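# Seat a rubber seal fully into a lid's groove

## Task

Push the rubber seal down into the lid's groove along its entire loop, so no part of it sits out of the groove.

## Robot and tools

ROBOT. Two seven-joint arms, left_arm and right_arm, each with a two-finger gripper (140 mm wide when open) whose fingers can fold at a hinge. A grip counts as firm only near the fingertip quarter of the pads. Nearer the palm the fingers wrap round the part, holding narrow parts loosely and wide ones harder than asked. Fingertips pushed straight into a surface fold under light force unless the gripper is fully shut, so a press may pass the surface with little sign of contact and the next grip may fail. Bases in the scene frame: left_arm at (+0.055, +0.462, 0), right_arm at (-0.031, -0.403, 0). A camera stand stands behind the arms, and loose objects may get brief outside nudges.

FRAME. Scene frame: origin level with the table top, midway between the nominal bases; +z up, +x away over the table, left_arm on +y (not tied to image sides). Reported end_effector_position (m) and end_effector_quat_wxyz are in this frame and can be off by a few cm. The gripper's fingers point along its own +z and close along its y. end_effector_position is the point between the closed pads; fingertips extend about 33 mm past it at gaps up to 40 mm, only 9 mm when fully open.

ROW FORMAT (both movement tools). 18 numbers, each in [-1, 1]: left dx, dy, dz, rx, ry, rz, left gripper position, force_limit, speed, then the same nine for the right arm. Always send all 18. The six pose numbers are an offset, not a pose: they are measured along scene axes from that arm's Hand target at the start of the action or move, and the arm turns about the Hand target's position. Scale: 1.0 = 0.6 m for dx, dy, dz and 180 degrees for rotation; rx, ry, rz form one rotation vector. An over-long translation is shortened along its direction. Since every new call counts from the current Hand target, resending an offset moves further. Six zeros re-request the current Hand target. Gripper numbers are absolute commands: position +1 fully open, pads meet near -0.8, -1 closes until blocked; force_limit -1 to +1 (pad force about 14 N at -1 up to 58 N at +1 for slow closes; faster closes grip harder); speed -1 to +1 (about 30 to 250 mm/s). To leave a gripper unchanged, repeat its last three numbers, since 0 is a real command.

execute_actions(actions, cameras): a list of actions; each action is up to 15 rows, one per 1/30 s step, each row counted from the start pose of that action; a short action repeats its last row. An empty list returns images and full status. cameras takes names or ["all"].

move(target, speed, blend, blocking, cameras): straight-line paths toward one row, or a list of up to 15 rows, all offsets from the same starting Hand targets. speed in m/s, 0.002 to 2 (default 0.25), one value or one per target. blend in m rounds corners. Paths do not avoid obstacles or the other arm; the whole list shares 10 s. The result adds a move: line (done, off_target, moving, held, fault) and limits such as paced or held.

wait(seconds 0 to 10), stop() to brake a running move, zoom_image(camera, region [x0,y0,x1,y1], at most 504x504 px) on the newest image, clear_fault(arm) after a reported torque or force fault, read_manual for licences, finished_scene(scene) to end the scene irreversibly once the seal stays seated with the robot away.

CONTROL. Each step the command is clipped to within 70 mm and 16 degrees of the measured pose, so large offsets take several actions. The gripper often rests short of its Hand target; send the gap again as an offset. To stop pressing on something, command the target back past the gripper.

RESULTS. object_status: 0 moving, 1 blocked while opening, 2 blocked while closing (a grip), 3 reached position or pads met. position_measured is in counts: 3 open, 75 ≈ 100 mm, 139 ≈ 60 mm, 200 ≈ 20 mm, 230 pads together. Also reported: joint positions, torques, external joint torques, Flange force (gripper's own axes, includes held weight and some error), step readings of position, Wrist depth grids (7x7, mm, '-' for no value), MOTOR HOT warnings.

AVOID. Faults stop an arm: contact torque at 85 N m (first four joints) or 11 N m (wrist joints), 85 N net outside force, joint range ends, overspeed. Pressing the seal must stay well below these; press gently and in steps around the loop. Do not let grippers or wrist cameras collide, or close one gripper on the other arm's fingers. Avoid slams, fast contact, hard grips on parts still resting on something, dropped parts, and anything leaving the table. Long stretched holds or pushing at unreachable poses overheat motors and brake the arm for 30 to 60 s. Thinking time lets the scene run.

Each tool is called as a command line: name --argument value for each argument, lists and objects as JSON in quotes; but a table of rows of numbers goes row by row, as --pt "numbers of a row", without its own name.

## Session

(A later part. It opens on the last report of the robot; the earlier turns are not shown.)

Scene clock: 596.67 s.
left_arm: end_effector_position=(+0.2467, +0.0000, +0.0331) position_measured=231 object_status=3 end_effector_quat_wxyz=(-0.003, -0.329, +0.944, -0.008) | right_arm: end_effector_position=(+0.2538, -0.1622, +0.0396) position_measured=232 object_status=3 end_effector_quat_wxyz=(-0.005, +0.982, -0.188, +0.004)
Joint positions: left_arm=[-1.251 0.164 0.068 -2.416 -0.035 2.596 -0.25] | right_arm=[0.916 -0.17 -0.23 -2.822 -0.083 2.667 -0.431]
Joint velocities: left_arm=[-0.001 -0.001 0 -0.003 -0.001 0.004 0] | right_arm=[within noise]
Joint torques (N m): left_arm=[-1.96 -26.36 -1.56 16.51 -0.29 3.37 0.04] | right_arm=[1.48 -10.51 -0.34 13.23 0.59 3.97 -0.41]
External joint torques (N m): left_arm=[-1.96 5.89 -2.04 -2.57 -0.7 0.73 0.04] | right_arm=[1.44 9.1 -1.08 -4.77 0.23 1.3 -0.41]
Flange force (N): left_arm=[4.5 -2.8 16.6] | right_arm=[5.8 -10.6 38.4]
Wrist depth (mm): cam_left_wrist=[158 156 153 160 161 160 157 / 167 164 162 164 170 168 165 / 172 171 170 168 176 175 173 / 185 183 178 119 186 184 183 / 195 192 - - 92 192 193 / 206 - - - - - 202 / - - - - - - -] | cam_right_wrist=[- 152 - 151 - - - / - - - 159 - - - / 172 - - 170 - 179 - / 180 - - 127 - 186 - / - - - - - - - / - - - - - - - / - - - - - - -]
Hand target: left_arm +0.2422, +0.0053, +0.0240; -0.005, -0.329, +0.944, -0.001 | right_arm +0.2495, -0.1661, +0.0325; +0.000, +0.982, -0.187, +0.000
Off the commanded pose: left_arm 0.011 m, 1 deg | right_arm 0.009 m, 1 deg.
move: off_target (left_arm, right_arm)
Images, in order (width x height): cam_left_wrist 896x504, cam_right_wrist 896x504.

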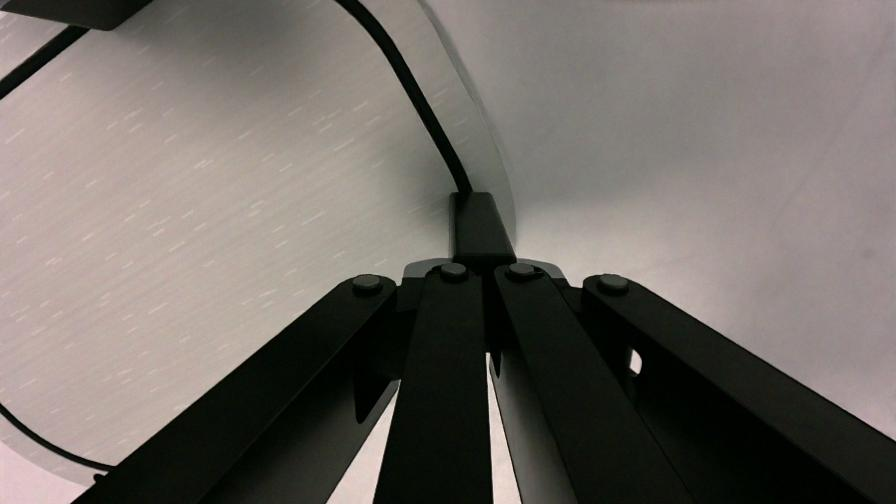

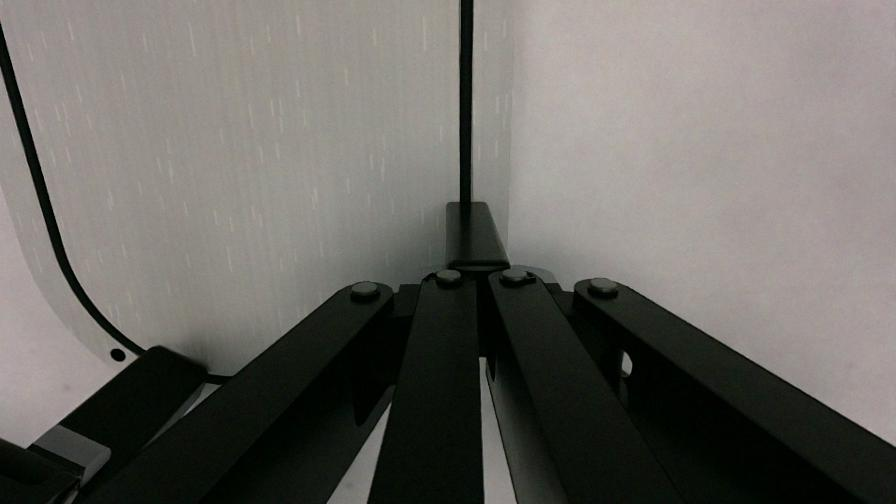

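move --pt "0.0075 -0.00883 0.0185 0 0 0 -1 -0.1 -1 0.00717 0.0065 0.01533 0 0 0 -1 -0.1 -0.3" --pt "0.0075 -0.00883 0.03833 0 0 0 -1 -0.1 -1 0.03683 -0.0035 0.02583 0 0 0 -1 -0.1 -0.3" --pt "0.02967 0.0075 0.03833 0 0 -0.0944 -0.467 -0.1 0 0.029 -0.00967 0 0 0 0 -1 -0.1 -0.3" --speed 0.05 --cameras '["cam_left_wrist", "cam_right_wrist"]'

zoom_image --camera "cam_left_wrist" --region '[400, 150, 540, 290]'

Scene clock: 605.57 s.
left_arm: end_effector_position=(+0.2602, +0.0086, +0.0465) position_measured=188 object_status=0 end_effector_quat_wxyz=(-0.004, -0.190, +0.982, -0.001) | right_arm: end_effector_position=(+0.2701, -0.1685, +0.0396) position_measured=232 object_status=3 end_effector_quat_wxyz=(-0.004, +0.982, -0.188, +0.003)
Joint positions: left_arm=[-1.203 0.135 0.054 -2.405 -0.03 2.541 0.069] | right_arm=[0.909 -0.145 -0.262 -2.792 -0.079 2.66 -0.475]
Joint torques (N m): left_arm=[-0.67 -35.13 0.34 20.23 0.4 2.42 0.24] | right_arm=[1.27 -10.64 -0.4 13.64 0.68 4.35 -0.44]
External joint torques (N m): left_arm=[-0.62 -3.31 0.06 0.7 -0.03 -0.14 0.24] | right_arm=[1.31 9.71 -1.08 -4.37 0.31 1.7 -0.44]
Flange force (N): left_arm=[0.5 5.3 -8.0] | right_arm=[7.7 -12.3 41.0]
Wrist depth (mm): cam_left_wrist=[167 166 164 174 172 171 168 / 169 173 172 175 182 180 177 / - 187 180 180 191 189 188 / 200 193 - 187 198 197 196 / 210 - - 206 - - 210 / - - - 231 - - - / - - - 247 - - -] | cam_right_wrist=[- - 152 150 - - 161 / 163 160 160 160 - - - / - 170 169 166 - - 178 / - - 178 173 - - - / - - 94 - - - - / 155 - - - - - - / - - - - - - -]
Hand target: left_arm +0.2600, +0.0098, +0.0470; -0.005, -0.186, +0.983, +0.000 | right_arm +0.2669, -0.1719, +0.0325; +0.000, +0.982, -0.187, +0.000
Off the commanded pose: left_arm 0.001 m, 0 deg | right_arm 0.008 m, 1 deg.
move: off_target (right_arm)
Images, in order (width x height): cam_left_wrist 896x504, cam_right_wrist 896x504.

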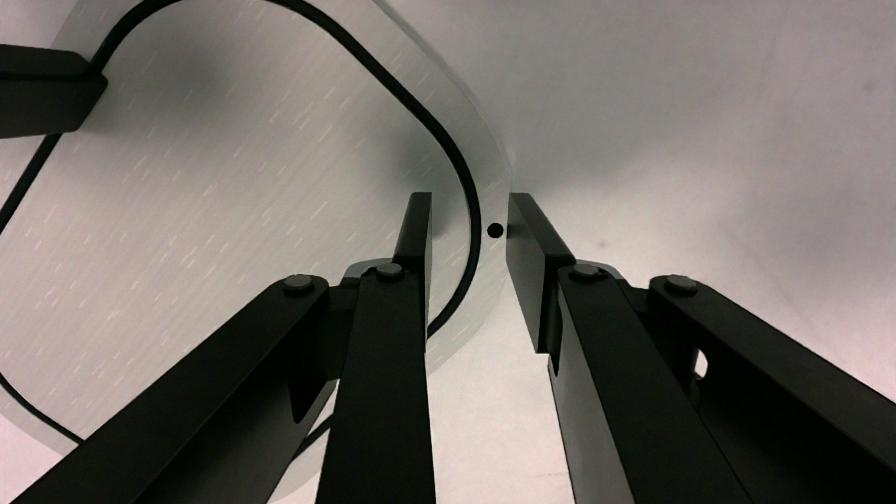

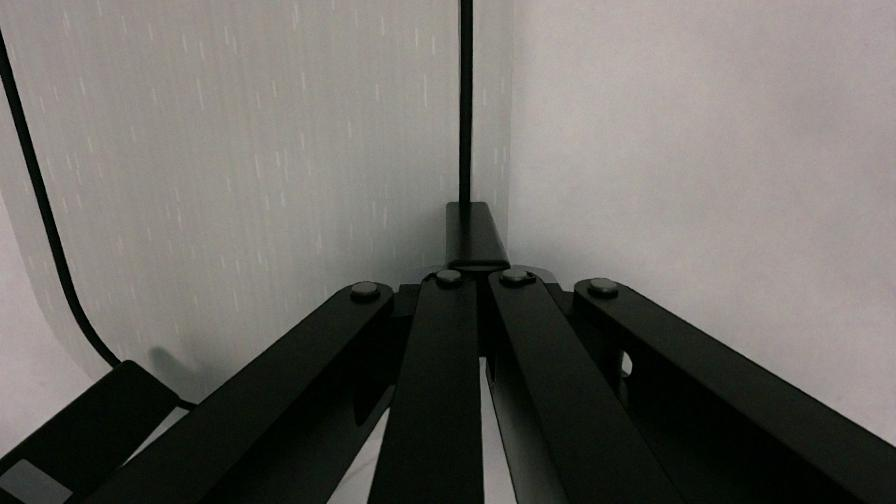

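Scaled by 3.600 from the camera's 896x504 image, which has a finer 1280x720 frame.

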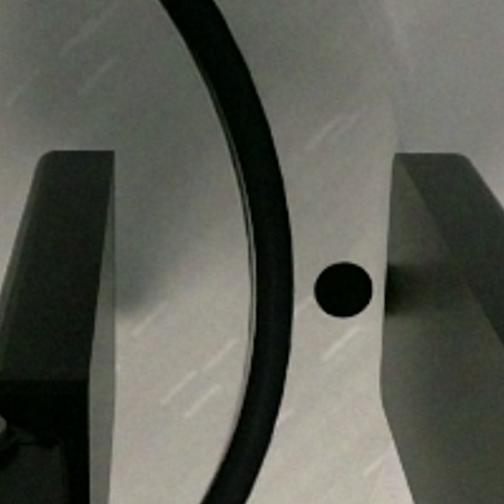

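move --pt "-0.00183 0.0045 0 0 0 0 -0.467 -0.1 0 0.00533 0.00567 0.01533 0 0 0 -1 -0.1 -0.3" --pt "-0.00183 0.0045 -0.02 0 0 0 -1 -0.1 -1 0.03583 -0.00483 0.02583 0 0 0 -1 -0.1 -0.3" --pt "-0.00533 0.01217 -0.03833 0 0 0 -1 -0.1 -1 0.02767 -0.01067 0 0 0 0 -1 -0.1 -0.3" --speed 0.05 --cameras '["cam_left_wrist", "cam_right_wrist"]'

Scene clock: 611.63 s.
left_arm: end_effector_position=(+0.2593, +0.0123, +0.0330) position_measured=231 object_status=3 end_effector_quat_wxyz=(-0.003, -0.188, +0.982, -0.006) | right_arm: end_effector_position=(+0.2857, -0.1761, +0.0394) position_measured=232 object_status=3 end_effector_quat_wxyz=(-0.002, +0.982, -0.189, +0.001)
Joint positions: left_arm=[-1.203 0.153 0.054 -2.431 -0.031 2.593 0.074] | right_arm=[0.902 -0.121 -0.292 -2.763 -0.071 2.651 -0.518]
Joint velocities: left_arm=[within noise] | right_arm=[0.001 0 0.001 -0.001 0.001 0.001 -0.006]
Joint torques (N m): left_arm=[-0.77 -25.22 -0.31 17.27 -0.03 3.92 0.19] | right_arm=[1.62 -10.49 -0.13 14.3 0.7 5.02 -0.39]
External joint torques (N m): left_arm=[-0.81 6.69 -0.72 -1.73 -0.43 1.32 0.2] | right_arm=[1.62 10.65 -0.83 -3.81 0.33 2.37 -0.39]
Flange force (N): left_arm=[0.5 -8.0 19.9] | right_arm=[9.5 -15.7 45.5]
Wrist depth (mm): cam_left_wrist=[156 155 153 161 160 157 156 / 166 163 161 165 169 166 164 / 173 171 169 168 177 176 173 / 184 182 177 109 186 184 183 / 195 - - - 92 193 195 / 206 - - - - - - / - - - - - - -] | cam_right_wrist=[- - - 151 - - 162 / - - - 159 - 171 169 / 171 169 - 169 - - - / - - 179 140 183 - 185 / - - - - - - - / - - - - - - - / - - - - - - -]
Hand target: left_arm +0.2568, +0.0171, +0.0240; -0.005, -0.186, +0.983, +0.000 | right_arm +0.2835, -0.1783, +0.0325; +0.000, +0.982, -0.187, +0.000
Off the commanded pose: left_arm 0.011 m, 1 deg | right_arm 0.008 m, 0 deg.
move: off_target (left_arm, right_arm)
Images, in order (width x height): cam_left_wrist 896x504, cam_right_wrist 896x504.

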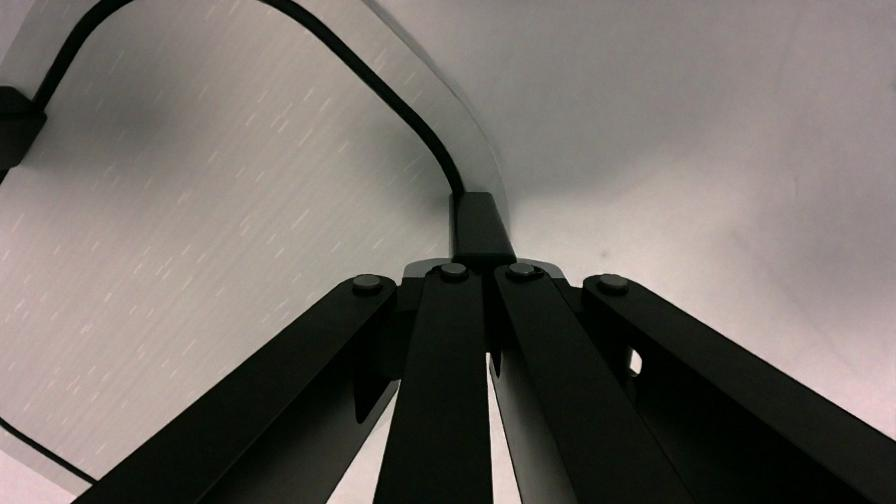

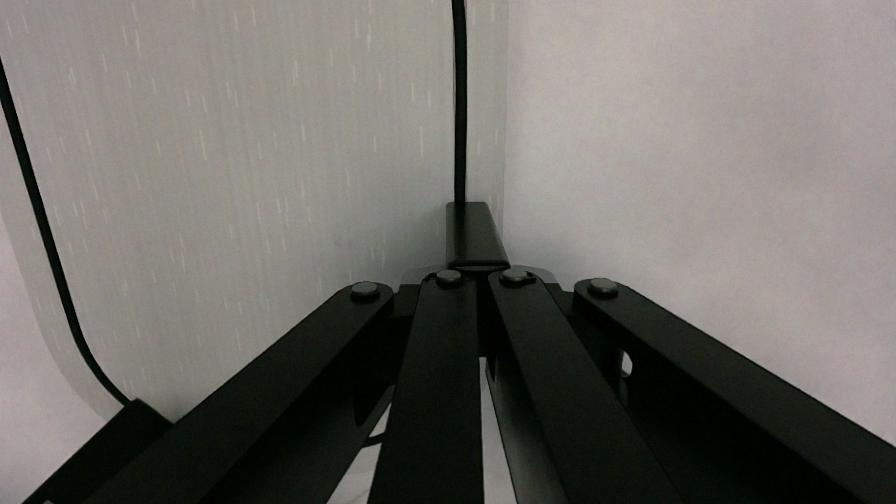

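move --pt "0.00417 -0.008 0.01833 0 0 0 -1 -0.1 -1 0.00367 0.00367 0.015 0 0 0 -1 -0.1 -0.3" --pt "0.00417 -0.008 0.03833 0 0 0 -1 -0.1 -1 0.03733 -0.002 0.02583 0 0 0 -1 -0.1 -0.3" --pt "0.03433 -0.00183 0.03833 0 0 -0.0944 -0.467 -0.1 0 0.03033 -0.00667 0.00083 0 0 0 -1 -0.1 -0.3" --speed 0.05 --cameras '["cam_left_wrist", "cam_right_wrist"]'

zoom_image --camera "cam_left_wrist" --region '[400, 150, 540, 290]'

Scene clock: 619.63 s.
left_arm: end_effector_position=(+0.2773, +0.0154, +0.0476) position_measured=188 object_status=0 end_effector_quat_wxyz=(-0.004, -0.043, +0.999, -0.001) | right_arm: end_effector_position=(+0.3041, -0.1808, +0.0396) position_measured=232 object_status=3 end_effector_quat_wxyz=(-0.002, +0.982, -0.188, +0.001)
Joint positions: left_arm=[-1.154 0.136 0.042 -2.399 -0.025 2.534 0.398] | right_arm=[0.896 -0.088 -0.318 -2.724 -0.055 2.644 -0.568]
Joint torques (N m): left_arm=[-0.7 -33.53 0.31 20.95 0.39 2.4 0.3] | right_arm=[2.38 -12.56 0.49 14.67 0.94 4.78 -0.37]
External joint torques (N m): left_arm=[-0.69 -1.5 0.04 1.34 -0.03 -0.13 0.3] | right_arm=[2.38 9.57 -0.11 -3.52 0.57 2.14 -0.37]
Flange force (N): left_arm=[-0.3 -1.1 -4.0] | right_arm=[7.5 -14.7 40.5]
Wrist depth (mm): cam_left_wrist=[- 166 167 173 173 171 169 / 176 177 173 179 182 180 178 / 188 186 180 180 192 191 189 / 199 196 - 147 199 201 200 / 211 208 - 206 - - 212 / - - - - - - - / - - - - - - -] | cam_right_wrist=[- 153 - 152 163 - - / - - - 159 - - - / - 166 - 166 - - - / - - 179 118 - - - / - - 94 - - - - / - - - - - - - / - - - - - - -]
Hand target: left_arm +0.2774, +0.0160, +0.0470; -0.005, -0.039, +0.999, +0.000 | right_arm +0.3017, -0.1823, +0.0330; +0.000, +0.982, -0.187, +0.000
Off the commanded pose: left_arm 0.001 m, 0 deg | right_arm 0.007 m, 0 deg.
move: off_target (right_arm)
Images, in order (width x height): cam_left_wrist 896x504, cam_right_wrist 896x504.

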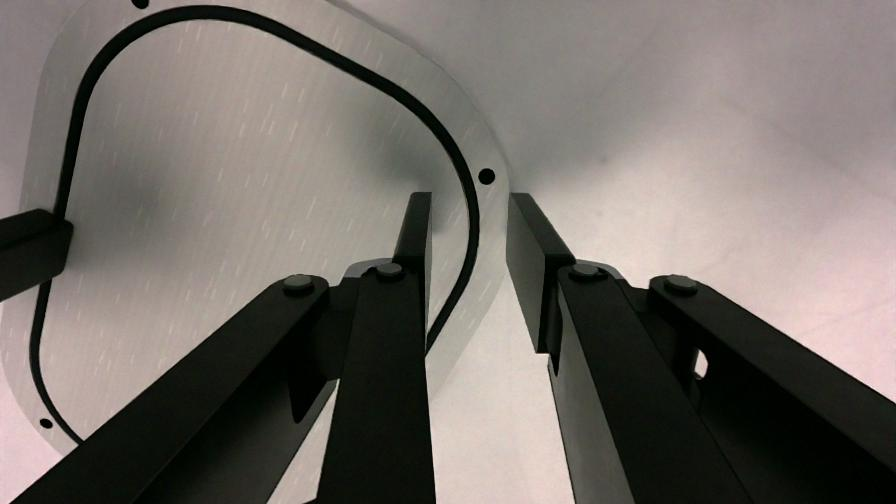

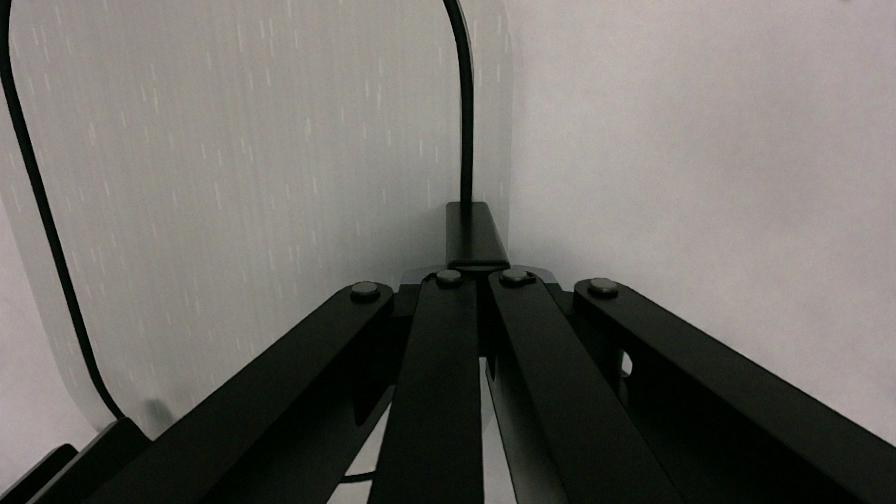

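Scaled by 3.600 from the camera's 896x504 image, which has a finer 1280x720 frame.

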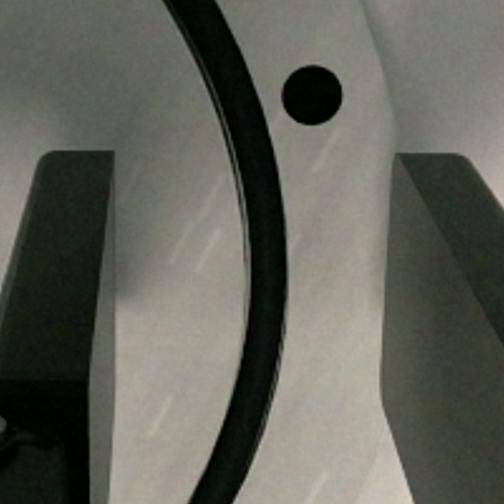

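move --pt "-0.00033 0.00333 0 0 0 0 -1 -0.1 -0.3 0.004 0.0025 0.01433 0 0 0 -1 -0.1 -0.3" --pt "-0.00033 0.00333 -0.01667 0 0 0 -1 -0.1 -0.3 0.035 -0.00633 0.025 0 0 0 -1 -0.1 -0.3" --pt "-0.004 0.01083 -0.03833 0 0 0 -1 -0.1 -0.3 0.02783 -0.01067 0 0 0 0 -1 -0.1 -0.3" --speed 0.05 --cameras '["cam_left_wrist", "cam_right_wrist"]'

Scene clock: 623.60 s.
left_arm: end_effector_position=(+0.2762, +0.0183, +0.0330) position_measured=233 object_status=3 end_effector_quat_wxyz=(-0.002, -0.040, +0.999, -0.003) | right_arm: end_effector_position=(+0.3200, -0.1874, +0.0395) position_measured=232 object_status=3 end_effector_quat_wxyz=(-0.001, +0.982, -0.188, +0.000)
Joint positions: left_arm=[-1.154 0.16 0.042 -2.419 -0.026 2.582 0.404] | right_arm=[0.887 -0.061 -0.341 -2.691 -0.038 2.635 -0.614]
Joint velocities: left_arm=[within noise] | right_arm=[0 -0.001 -0.001 0 0.001 0 -0.005]
Joint torques (N m): left_arm=[-0.25 -24.9 0.76 16.75 0.18 4.41 0.25] | right_arm=[2.25 -13.19 0.27 14.71 0.96 5.09 -0.23]
External joint torques (N m): left_arm=[-0.29 7.09 0.39 -2.1 -0.22 1.89 0.25] | right_arm=[2.22 9.79 -0.21 -3.62 0.58 2.45 -0.23]
Flange force (N): left_arm=[-3.2 -6.3 21.9] | right_arm=[7.7 -13.7 41.0]
Wrist depth (mm): cam_left_wrist=[- 153 153 160 159 158 156 / 164 162 159 162 169 166 165 / 172 171 168 168 177 175 174 / 183 182 178 115 187 187 184 / 195 192 - - 92 195 196 / 208 - - - - - 206 / - - - - - - -] | cam_right_wrist=[- 152 153 152 - - - / - - 160 162 - - - / - 170 - 166 - - - / - 178 - 119 - 190 - / - - - - - - - / 201 - - - - - - / - - - - - - -]
Hand target: left_arm +0.2750, +0.0225, +0.0240; -0.005, -0.039, +0.999, +0.000 | right_arm +0.3184, -0.1887, +0.0330; +0.000, +0.982, -0.187, +0.000
Off the commanded pose: left_arm 0.010 m, 1 deg | right_arm 0.007 m, 0 deg.
move: off_target (left_arm, right_arm)
Images, in order (width x height): cam_left_wrist 896x504, cam_right_wrist 896x504.

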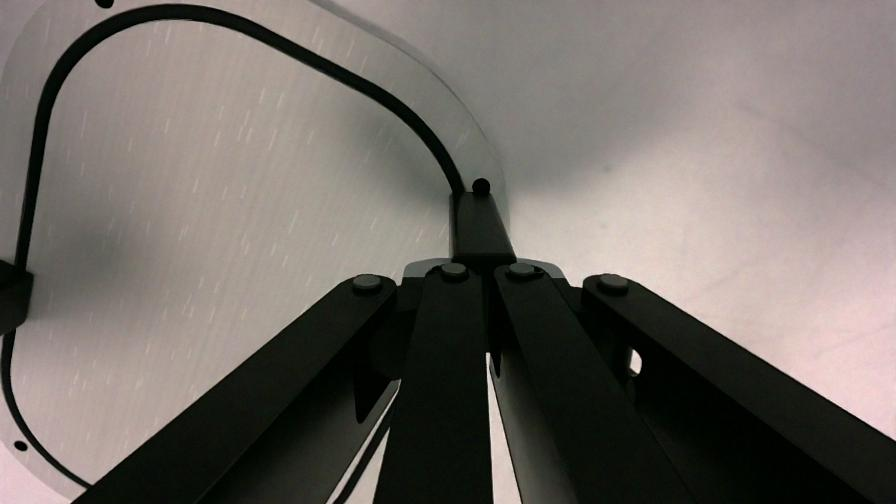

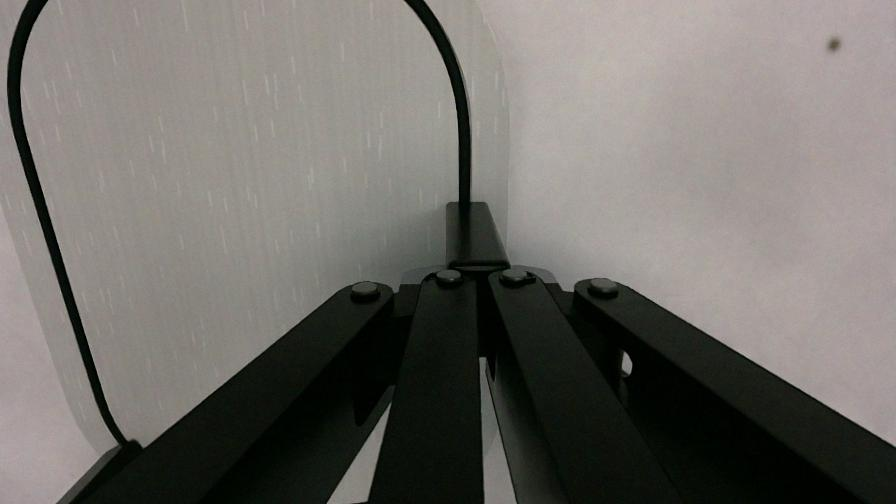

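move --pt "0.002 -0.007 0.01833 0 0 0 -1 -0.1 -0.3 0.00267 0.00217 0.01417 0 0 0 -1 -0.1 -0.3" --pt "0.03233 -0.01333 0.035 0 0 -0.0944 -1 -0.1 -0.3 0.03517 -0.00667 0.025 0 0 0 -1 -0.1 -0.3" --pt "0.02883 -0.00667 0 0 0 -0.0944 -1 -0.1 -0.3 0.02783 -0.01083 -0.00033 0 0 0 -1 -0.1 -0.3" --speed 0.05 --cameras '["cam_left_wrist", "cam_right_wrist"]'

Scene clock: 630.30 s.
left_arm: end_effector_position=(+0.2928, +0.0165, +0.0330) position_measured=233 object_status=3 end_effector_quat_wxyz=(-0.004, +0.106, +0.994, +0.000) | right_arm: end_effector_position=(+0.3370, -0.1930, +0.0396) position_measured=232 object_status=3 end_effector_quat_wxyz=(-0.002, +0.982, -0.189, +0.001)
Joint positions: left_arm=[-1.097 0.185 0.013 -2.378 -0.016 2.559 0.717] | right_arm=[0.881 -0.031 -0.364 -2.655 -0.017 2.63 -0.66]
Joint velocities: left_arm=[within noise] | right_arm=[0 0 0 -0.001 0 0.001 -0.006]
Joint torques (N m): left_arm=[-0.06 -25.12 0.58 17.63 0.53 5.29 0.22] | right_arm=[1.78 -14.27 0.13 14.66 0.88 4.79 -0.43]
External joint torques (N m): left_arm=[-0.1 8.02 0.3 -1.46 0.12 2.82 0.22] | right_arm=[1.78 9.77 -0.13 -3.93 0.49 2.11 -0.42]
Flange force (N): left_arm=[-7.2 -7.4 25.4] | right_arm=[7.9 -11.5 38.9]
Wrist depth (mm): cam_left_wrist=[155 153 150 160 159 158 157 / 160 161 158 162 171 167 166 / 168 170 170 165 178 177 175 / - 180 177 114 187 188 186 / 194 190 - - 92 197 198 / 202 - - - - - 208 / - - - - - - -] | cam_right_wrist=[152 154 - - - - - / - 163 - 160 167 - - / - 168 169 166 - - - / - - 177 127 185 - - / - - - - - - - / - - - - - - - / - - - - - - -]
Hand target: left_arm +0.2923, +0.0185, +0.0240; -0.004, +0.109, +0.994, +0.001 | right_arm +0.3351, -0.1952, +0.0328; +0.000, +0.982, -0.187, +0.000
Off the commanded pose: left_arm 0.009 m, 0 deg | right_arm 0.007 m, 0 deg.
move: off_target (left_arm, right_arm)
Images, in order (width x height): cam_left_wrist 896x504, cam_right_wrist 896x504.

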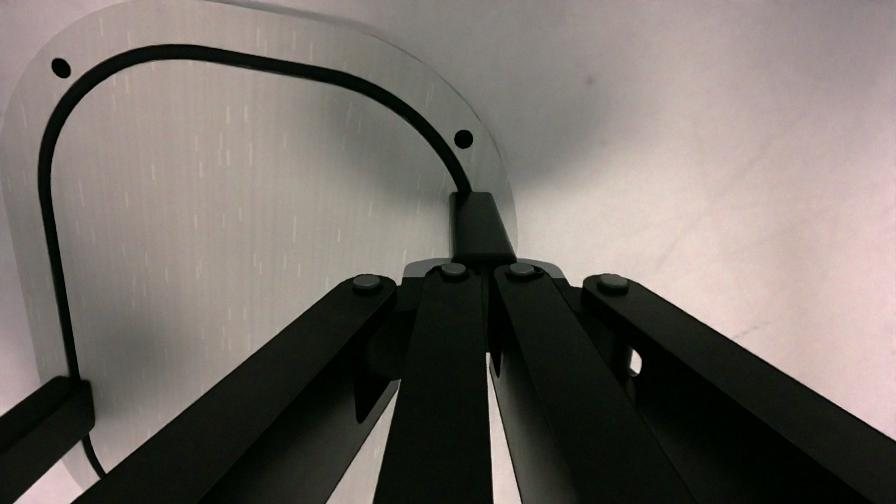

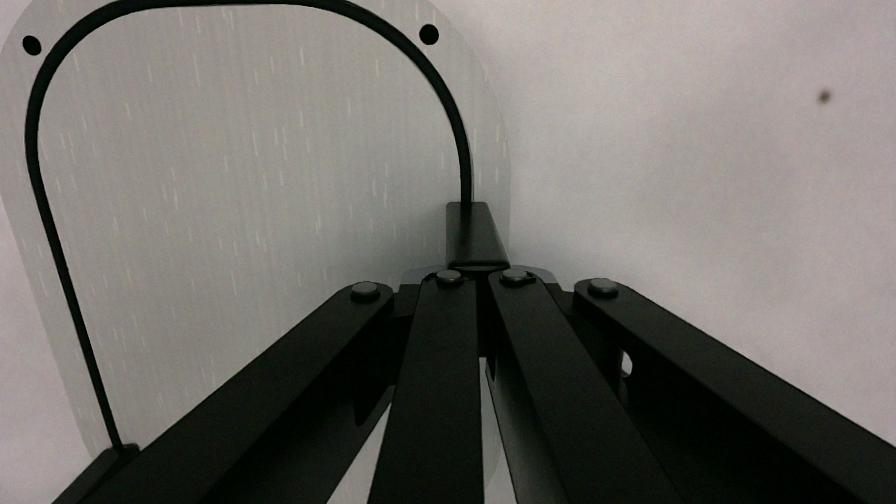

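move --pt "0.00083 -0.00333 0.01833 0 0 0 -1 -0.1 -0.3 0.00317 0.00367 0.01467 0 0 0 -1 -0.1 -0.3" --pt "0.00083 0.03583 0.22667 0 0 0 -1 -0.1 -0.3 0.00317 -0.02467 0.212 0 0 0 -1 -0.1 -0.3" --pt "-0.1205 0.23583 0.32667 0 0 0 -1 -0.1 -0.3 -0.14183 -0.208 0.312 0 0 0 -1 -0.1 -0.3" --speed '[0.05, 0.15, 0.25]' --blend '[0, 0.03, 0]' --cameras '["cam_high", "cam_low"]'

zoom_image --camera "cam_high" --region '[370, 110, 530, 270]'

Scene clock: 635.43 s.
left_arm: end_effector_position=(+0.2202, +0.1584, +0.2201) position_measured=233 object_status=3 end_effector_quat_wxyz=(-0.005, +0.112, +0.994, -0.001) | right_arm: end_effector_position=(+0.2508, -0.3189, +0.2205) position_measured=232 object_status=3 end_effector_quat_wxyz=(-0.002, +0.981, -0.192, +0.000)
Joint positions: left_arm=[-1.087 -0.637 0.013 -2.669 0 2.028 0.725] | right_arm=[0.644 -0.888 -0.319 -2.789 -0.257 1.917 -0.659]
Joint velocities: left_arm=[within noise] | right_arm=[0.001 -0.002 0 -0.001 0 -0.004 -0.004]
Joint torques (N m): left_arm=[-0.14 -12.06 -0.91 24.77 0.64 2.35 -0.13] | right_arm=[1.3 -3.04 3.83 23.74 0.17 2.41 -0.43]
External joint torques (N m): left_arm=[-0.13 -2.12 -0.21 0.54 -0.02 -0.12 -0.13] | right_arm=[1.31 -0.63 -0.79 -0.45 -0.58 -0.25 -0.43]
Flange force (N): left_arm=[5.0 4.4 -3.4] | right_arm=[-0.8 2.7 0.4]
Wrist depth (mm): cam_left_wrist=[- 329 327 327 323 322 310 / - 350 347 345 350 342 342 / - 367 365 359 - 357 360 / - 384 376 109 383 390 383 / 430 - - - 92 - 414 / - - - - - - 434 / - - - - - - -] | cam_right_wrist=[- 328 324 - - - - / - - 342 - - - 337 / - - - - - 366 - / - - - 112 - - - / - - - - - - - / - - - - - - 420 / - - - - - - -]
Hand target: left_arm +0.2200, +0.1600, +0.2200; -0.004, +0.109, +0.994, +0.001 | right_arm +0.2500, -0.3200, +0.2200; +0.000, +0.982, -0.187, +0.000
Off the commanded pose: left_arm 0.002 m, 0 deg | right_arm 0.001 m, 1 deg.
move: done
Images, in order (width x height): cam_high 896x504, cam_low 896x504.

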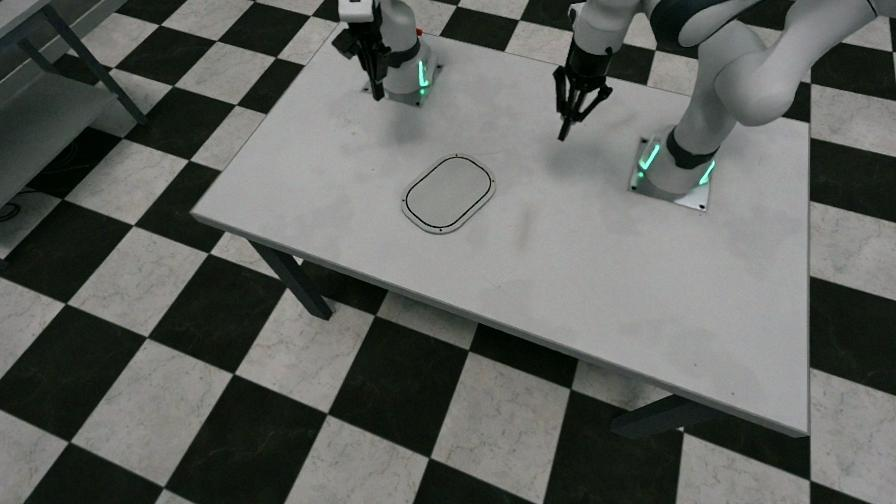

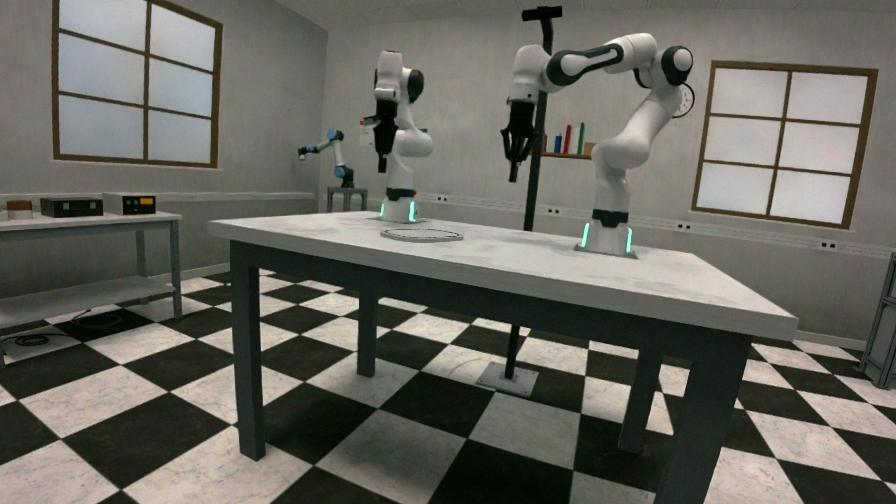

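Scaled by 3.150 from the camera's 896x504 image, which has a finer 1280x720 frame.

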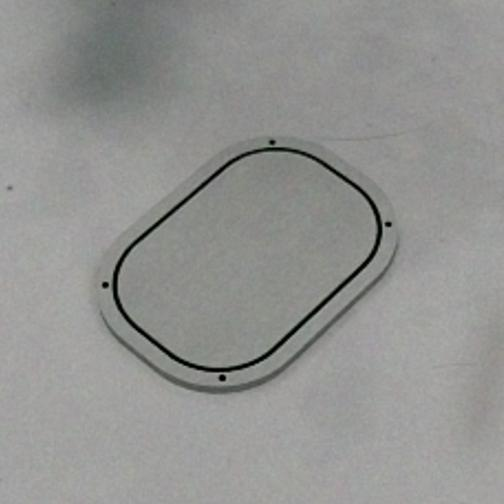

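zoom_image --camera "cam_high" --region '[398, 150, 448, 240]'

zoom_image --camera "cam_high" --region '[448, 150, 498, 240]'

zoom_image --camera "cam_low" --region '[372, 220, 472, 250]'

Scaled by 5.600 from the camera's 896x504 image, which has a finer 1280x720 frame.

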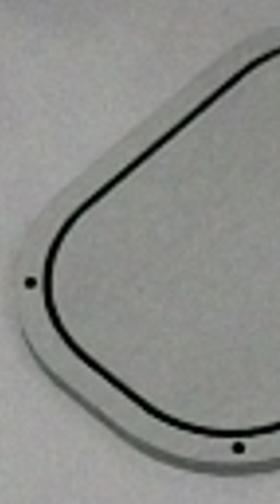

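Scaled by 5.600 from the camera's 896x504 image, which has a finer 1280x720 frame.

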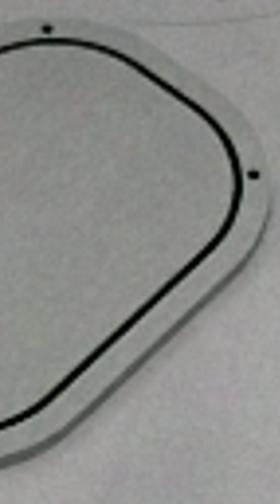

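Scaled by 5.040 from the camera's 896x504 image, which has a finer 1280x720 frame.

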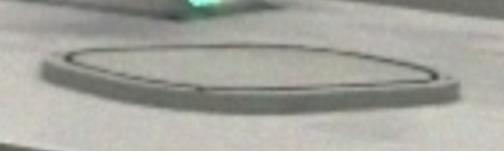

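zoom_image --camera "cam_low" --region '[378, 224, 428, 244]'

zoom_image --camera "cam_low" --region '[418, 224, 468, 244]'

Scaled by 10.080 from the camera's 896x504 image, which has a finer 1280x720 frame.

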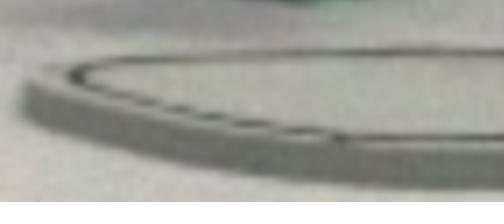

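Scaled by 10.080 from the camera's 896x504 image, which has a finer 1280x720 frame.

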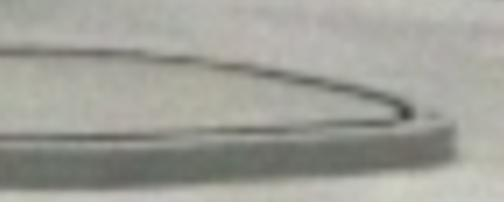

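move --target '[0.20383,-0.27383,-0.225,0,0,-0.05,-1,-0.1,-0.3,0.12117,0.22317,-0.225,0,0,0,-1,-0.1,-0.3]' --speed 0.25 --cameras '["cam_left_wrist", "cam_right_wrist"]'

zoom_image --camera "cam_left_wrist" --region '[300, 0, 520, 220]'

zoom_image --camera "cam_right_wrist" --region '[300, 0, 520, 220]'

Scene clock: 646.73 s.
left_arm: end_effector_position=(+0.3417, -0.0027, +0.0851) position_measured=233 object_status=3 end_effector_quat_wxyz=(-0.004, +0.184, +0.983, +0.004) | right_arm: end_effector_position=(+0.3222, -0.1868, +0.0852) position_measured=232 object_status=3 end_effector_quat_wxyz=(+0.001, +0.983, -0.184, +0.000)
Joint positions: left_arm=[-1.072 0.184 0.049 -2.205 -0.016 2.378 0.934] | right_arm=[0.865 -0.18 -0.322 -2.658 -0.096 2.484 -0.579]
Joint velocities: left_arm=[-0.001 0 0 -0.001 -0.001 0 0.005] | right_arm=[within noise]
Joint torques (N m): left_arm=[-0.27 -37.04 0.01 22.72 0.19 2.81 0.25] | right_arm=[0.99 -19.94 0.68 21.2 0.81 2.86 -0.03]
External joint torques (N m): left_arm=[-0.22 -1.81 -0.38 1.4 -0.33 0.37 0.25] | right_arm=[0.98 1.31 -0.6 0.67 0.33 0.21 -0.03]
Flange force (N): left_arm=[-0.1 -0.1 -3.0] | right_arm=[4.0 -6.0 4.3]
Wrist depth (mm): cam_left_wrist=[207 198 197 200 - 206 210 / 215 209 207 205 219 218 217 / 228 221 223 219 230 230 227 / 249 236 236 110 244 241 251 / 193 249 - - 92 - 262 / 282 - - - - - 274 / - - - - - - -] | cam_right_wrist=[- 198 - - - - - / - - 206 - - - - / 212 - - - - - - / - - - 112 - - - / 176 - - - - - - / - - - - - - - / - - - - - - -]
Hand target: left_arm +0.3423, -0.0043, +0.0850; -0.004, +0.187, +0.982, +0.001 | right_arm +0.3227, -0.1861, +0.0850; +0.000, +0.982, -0.187, +0.000
Off the commanded pose: left_arm 0.002 m, 0 deg | right_arm 0.001 m, 0 deg.
move: done
Images, in order (width x height): cam_left_wrist 896x504, cam_right_wrist 896x504.

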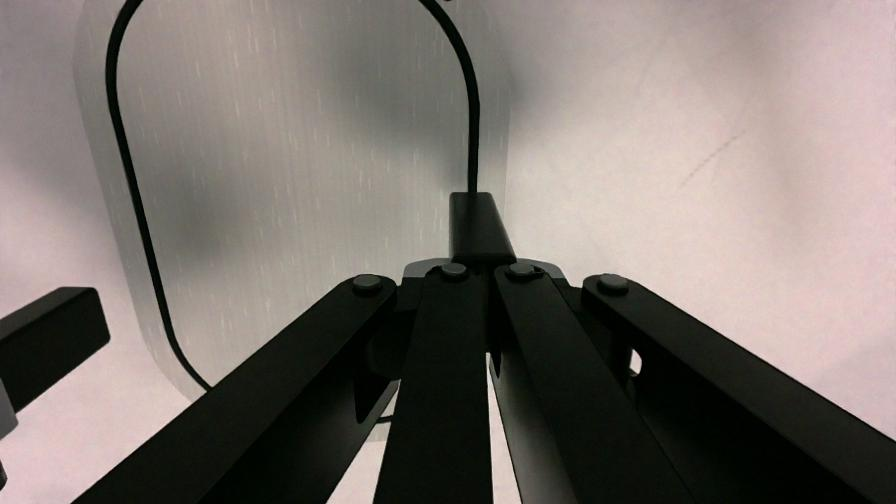

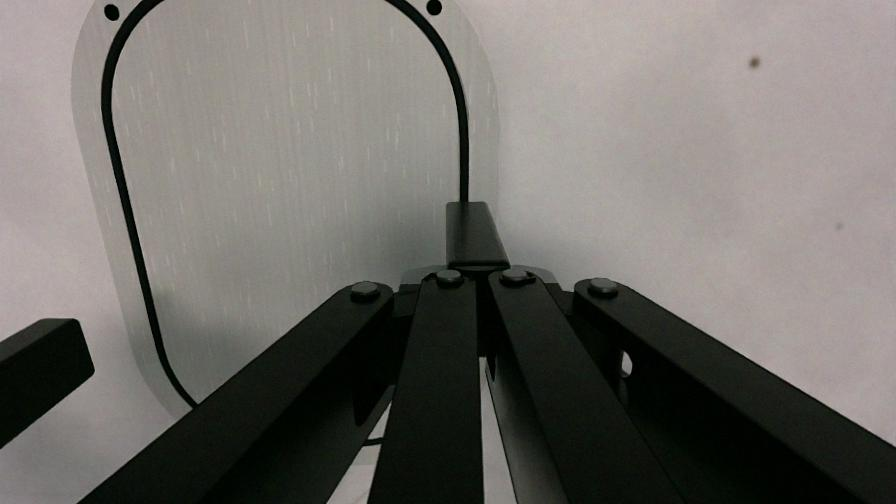

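Scaled by 2.291 from the camera's 896x504 image, which has a finer 1280x720 frame.

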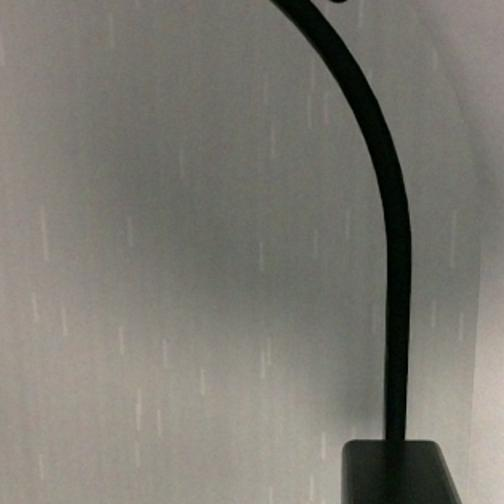

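Scaled by 2.291 from the camera's 896x504 image, which has a finer 1280x720 frame.

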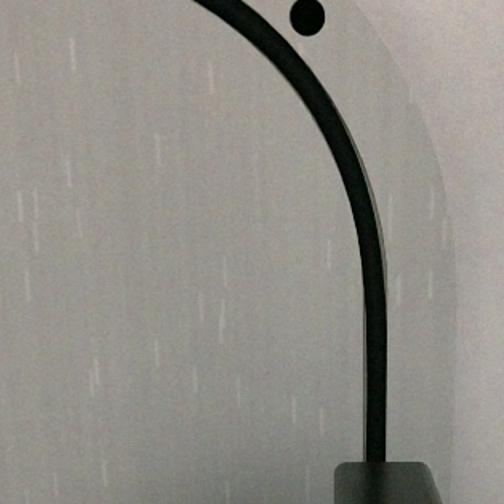

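zoom_image --camera "cam_left_wrist" --region '[400, 0, 500, 100]'

zoom_image --camera "cam_left_wrist" --region '[420, 95, 520, 195]'

zoom_image --camera "cam_right_wrist" --region '[390, 0, 490, 100]'

zoom_image --camera "cam_right_wrist" --region '[420, 100, 520, 200]'

Scaled by 5.040 from the camera's 896x504 image, which has a finer 1280x720 frame.

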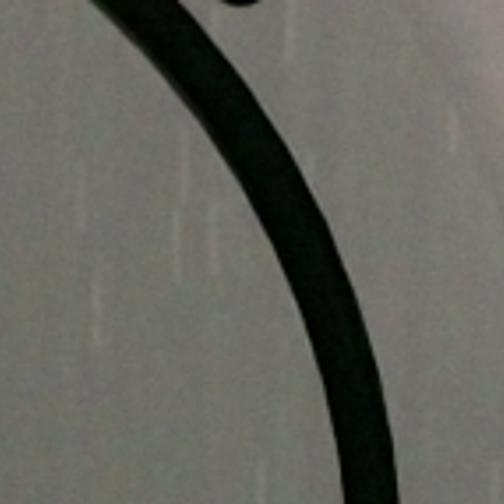

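Scaled by 5.040 from the camera's 896x504 image, which has a finer 1280x720 frame.

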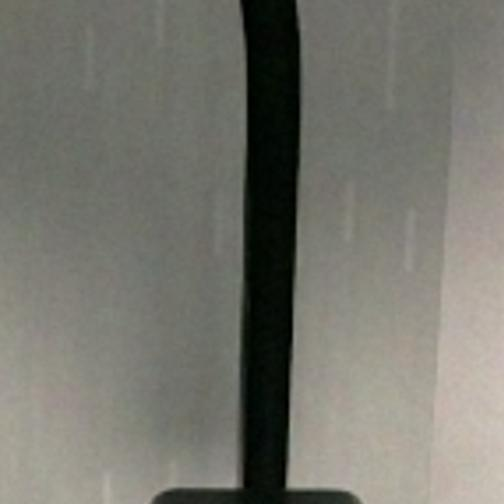

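Scaled by 5.040 from the camera's 896x504 image, which has a finer 1280x720 frame.

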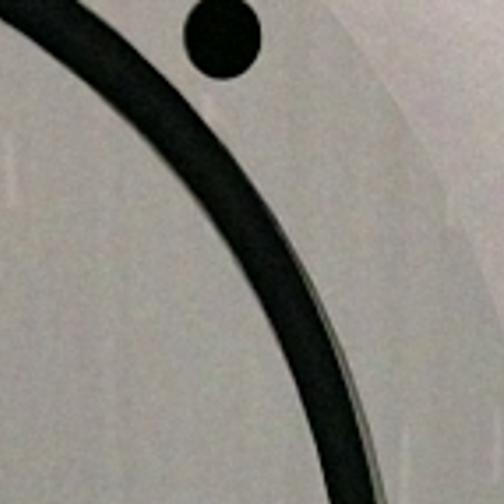

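Scaled by 5.040 from the camera's 896x504 image, which has a finer 1280x720 frame.

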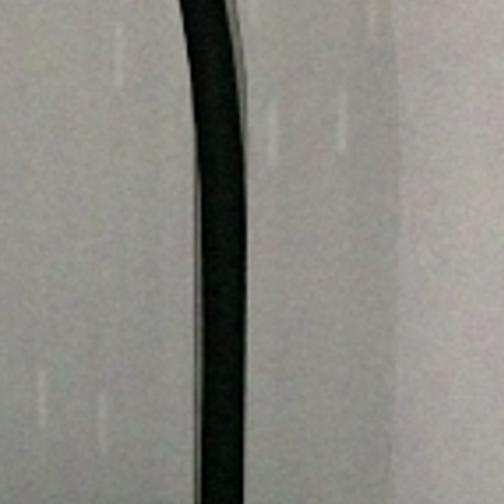

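move --pt "-0.04517 0.02217 -0.06167 0 0 0 -1 -0.1 -0.3 -0.1775 0.1 -0.04167 0 0 -0.2478 -1 -0.1 -0.3" --pt "-0.04933 0.02933 -0.1025 0 0 0 -1 -0.1 -0.3 -0.1775 0.1 -0.05833 0 0 -0.2478 -0.467 -0.1 0" --speed '[0.2, 0.05]' --cameras '["cam_left_wrist", "cam_right_wrist"]'

zoom_image --camera "cam_right_wrist" --region '[400, 150, 540, 290]'

Scene clock: 658.73 s.
left_arm: end_effector_position=(+0.3164, +0.0099, +0.0328) position_measured=233 object_status=3 end_effector_quat_wxyz=(+0.000, +0.189, +0.982, -0.002) | right_arm: end_effector_position=(+0.2164, -0.1254, +0.0510) position_measured=188 object_status=0 end_effector_quat_wxyz=(-0.001, +0.839, -0.545, -0.001)
Joint positions: left_arm=[-1.088 0.222 0.036 -2.326 -0.02 2.551 0.92] | right_arm=[0.721 -0.201 0.135 -2.811 0.058 2.612 0.383]
Joint torques (N m): left_arm=[-1.06 -28.82 0.01 17.69 0.01 3.76 -0.02] | right_arm=[0.4 -18.07 -0.86 18.41 -0.14 2.79 0.22]
External joint torques (N m): left_arm=[-0.95 5.69 -0.32 -1.65 -0.42 1.28 -0.01] | right_arm=[0.33 0.97 -0.16 -0.17 -0.51 0.25 0.22]
Flange force (N): left_arm=[-3.7 -4.5 15.9] | right_arm=[-1.3 -2.2 4.2]
Wrist depth (mm): cam_left_wrist=[150 151 151 158 158 157 154 / 158 159 158 159 167 168 166 / 168 169 168 167 178 177 176 / 181 179 177 119 187 188 187 / 192 192 - - 92 198 199 / 209 - - - - - 211 / - - - - - - -] | cam_right_wrist=[- 159 157 - - - - / - - - 170 185 - - / - - 180 - 184 - - / - 194 187 171 110 - - / - - - - 94 82 - / - - - - - - - / - - - - - - -]
Hand target: left_arm +0.3127, +0.0133, +0.0235; -0.004, +0.187, +0.982, +0.001 | right_arm +0.2162, -0.1261, +0.0500; +0.000, +0.838, -0.546, +0.000
Off the commanded pose: left_arm 0.011 m, 1 deg | right_arm 0.001 m, 0 deg.
move: off_target (left_arm)
Images, in order (width x height): cam_left_wrist 896x504, cam_right_wrist 896x504.

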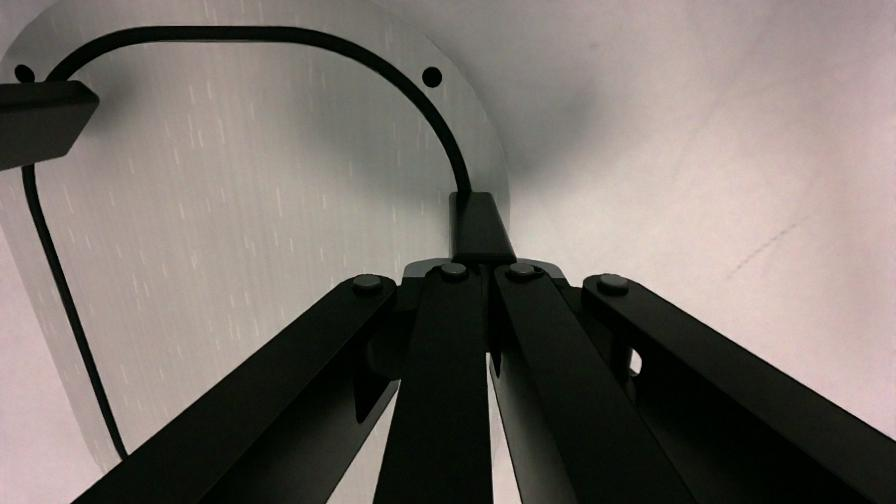

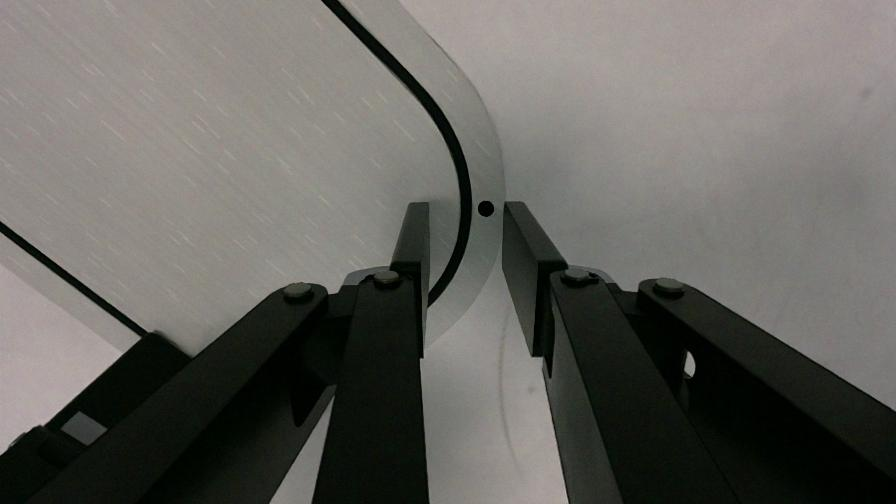

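Scaled by 3.600 from the camera's 896x504 image, which has a finer 1280x720 frame.

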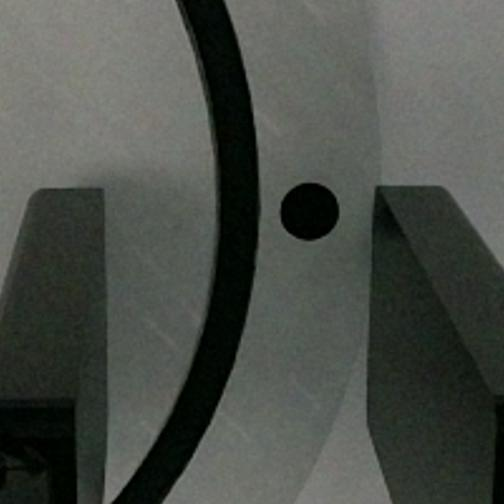

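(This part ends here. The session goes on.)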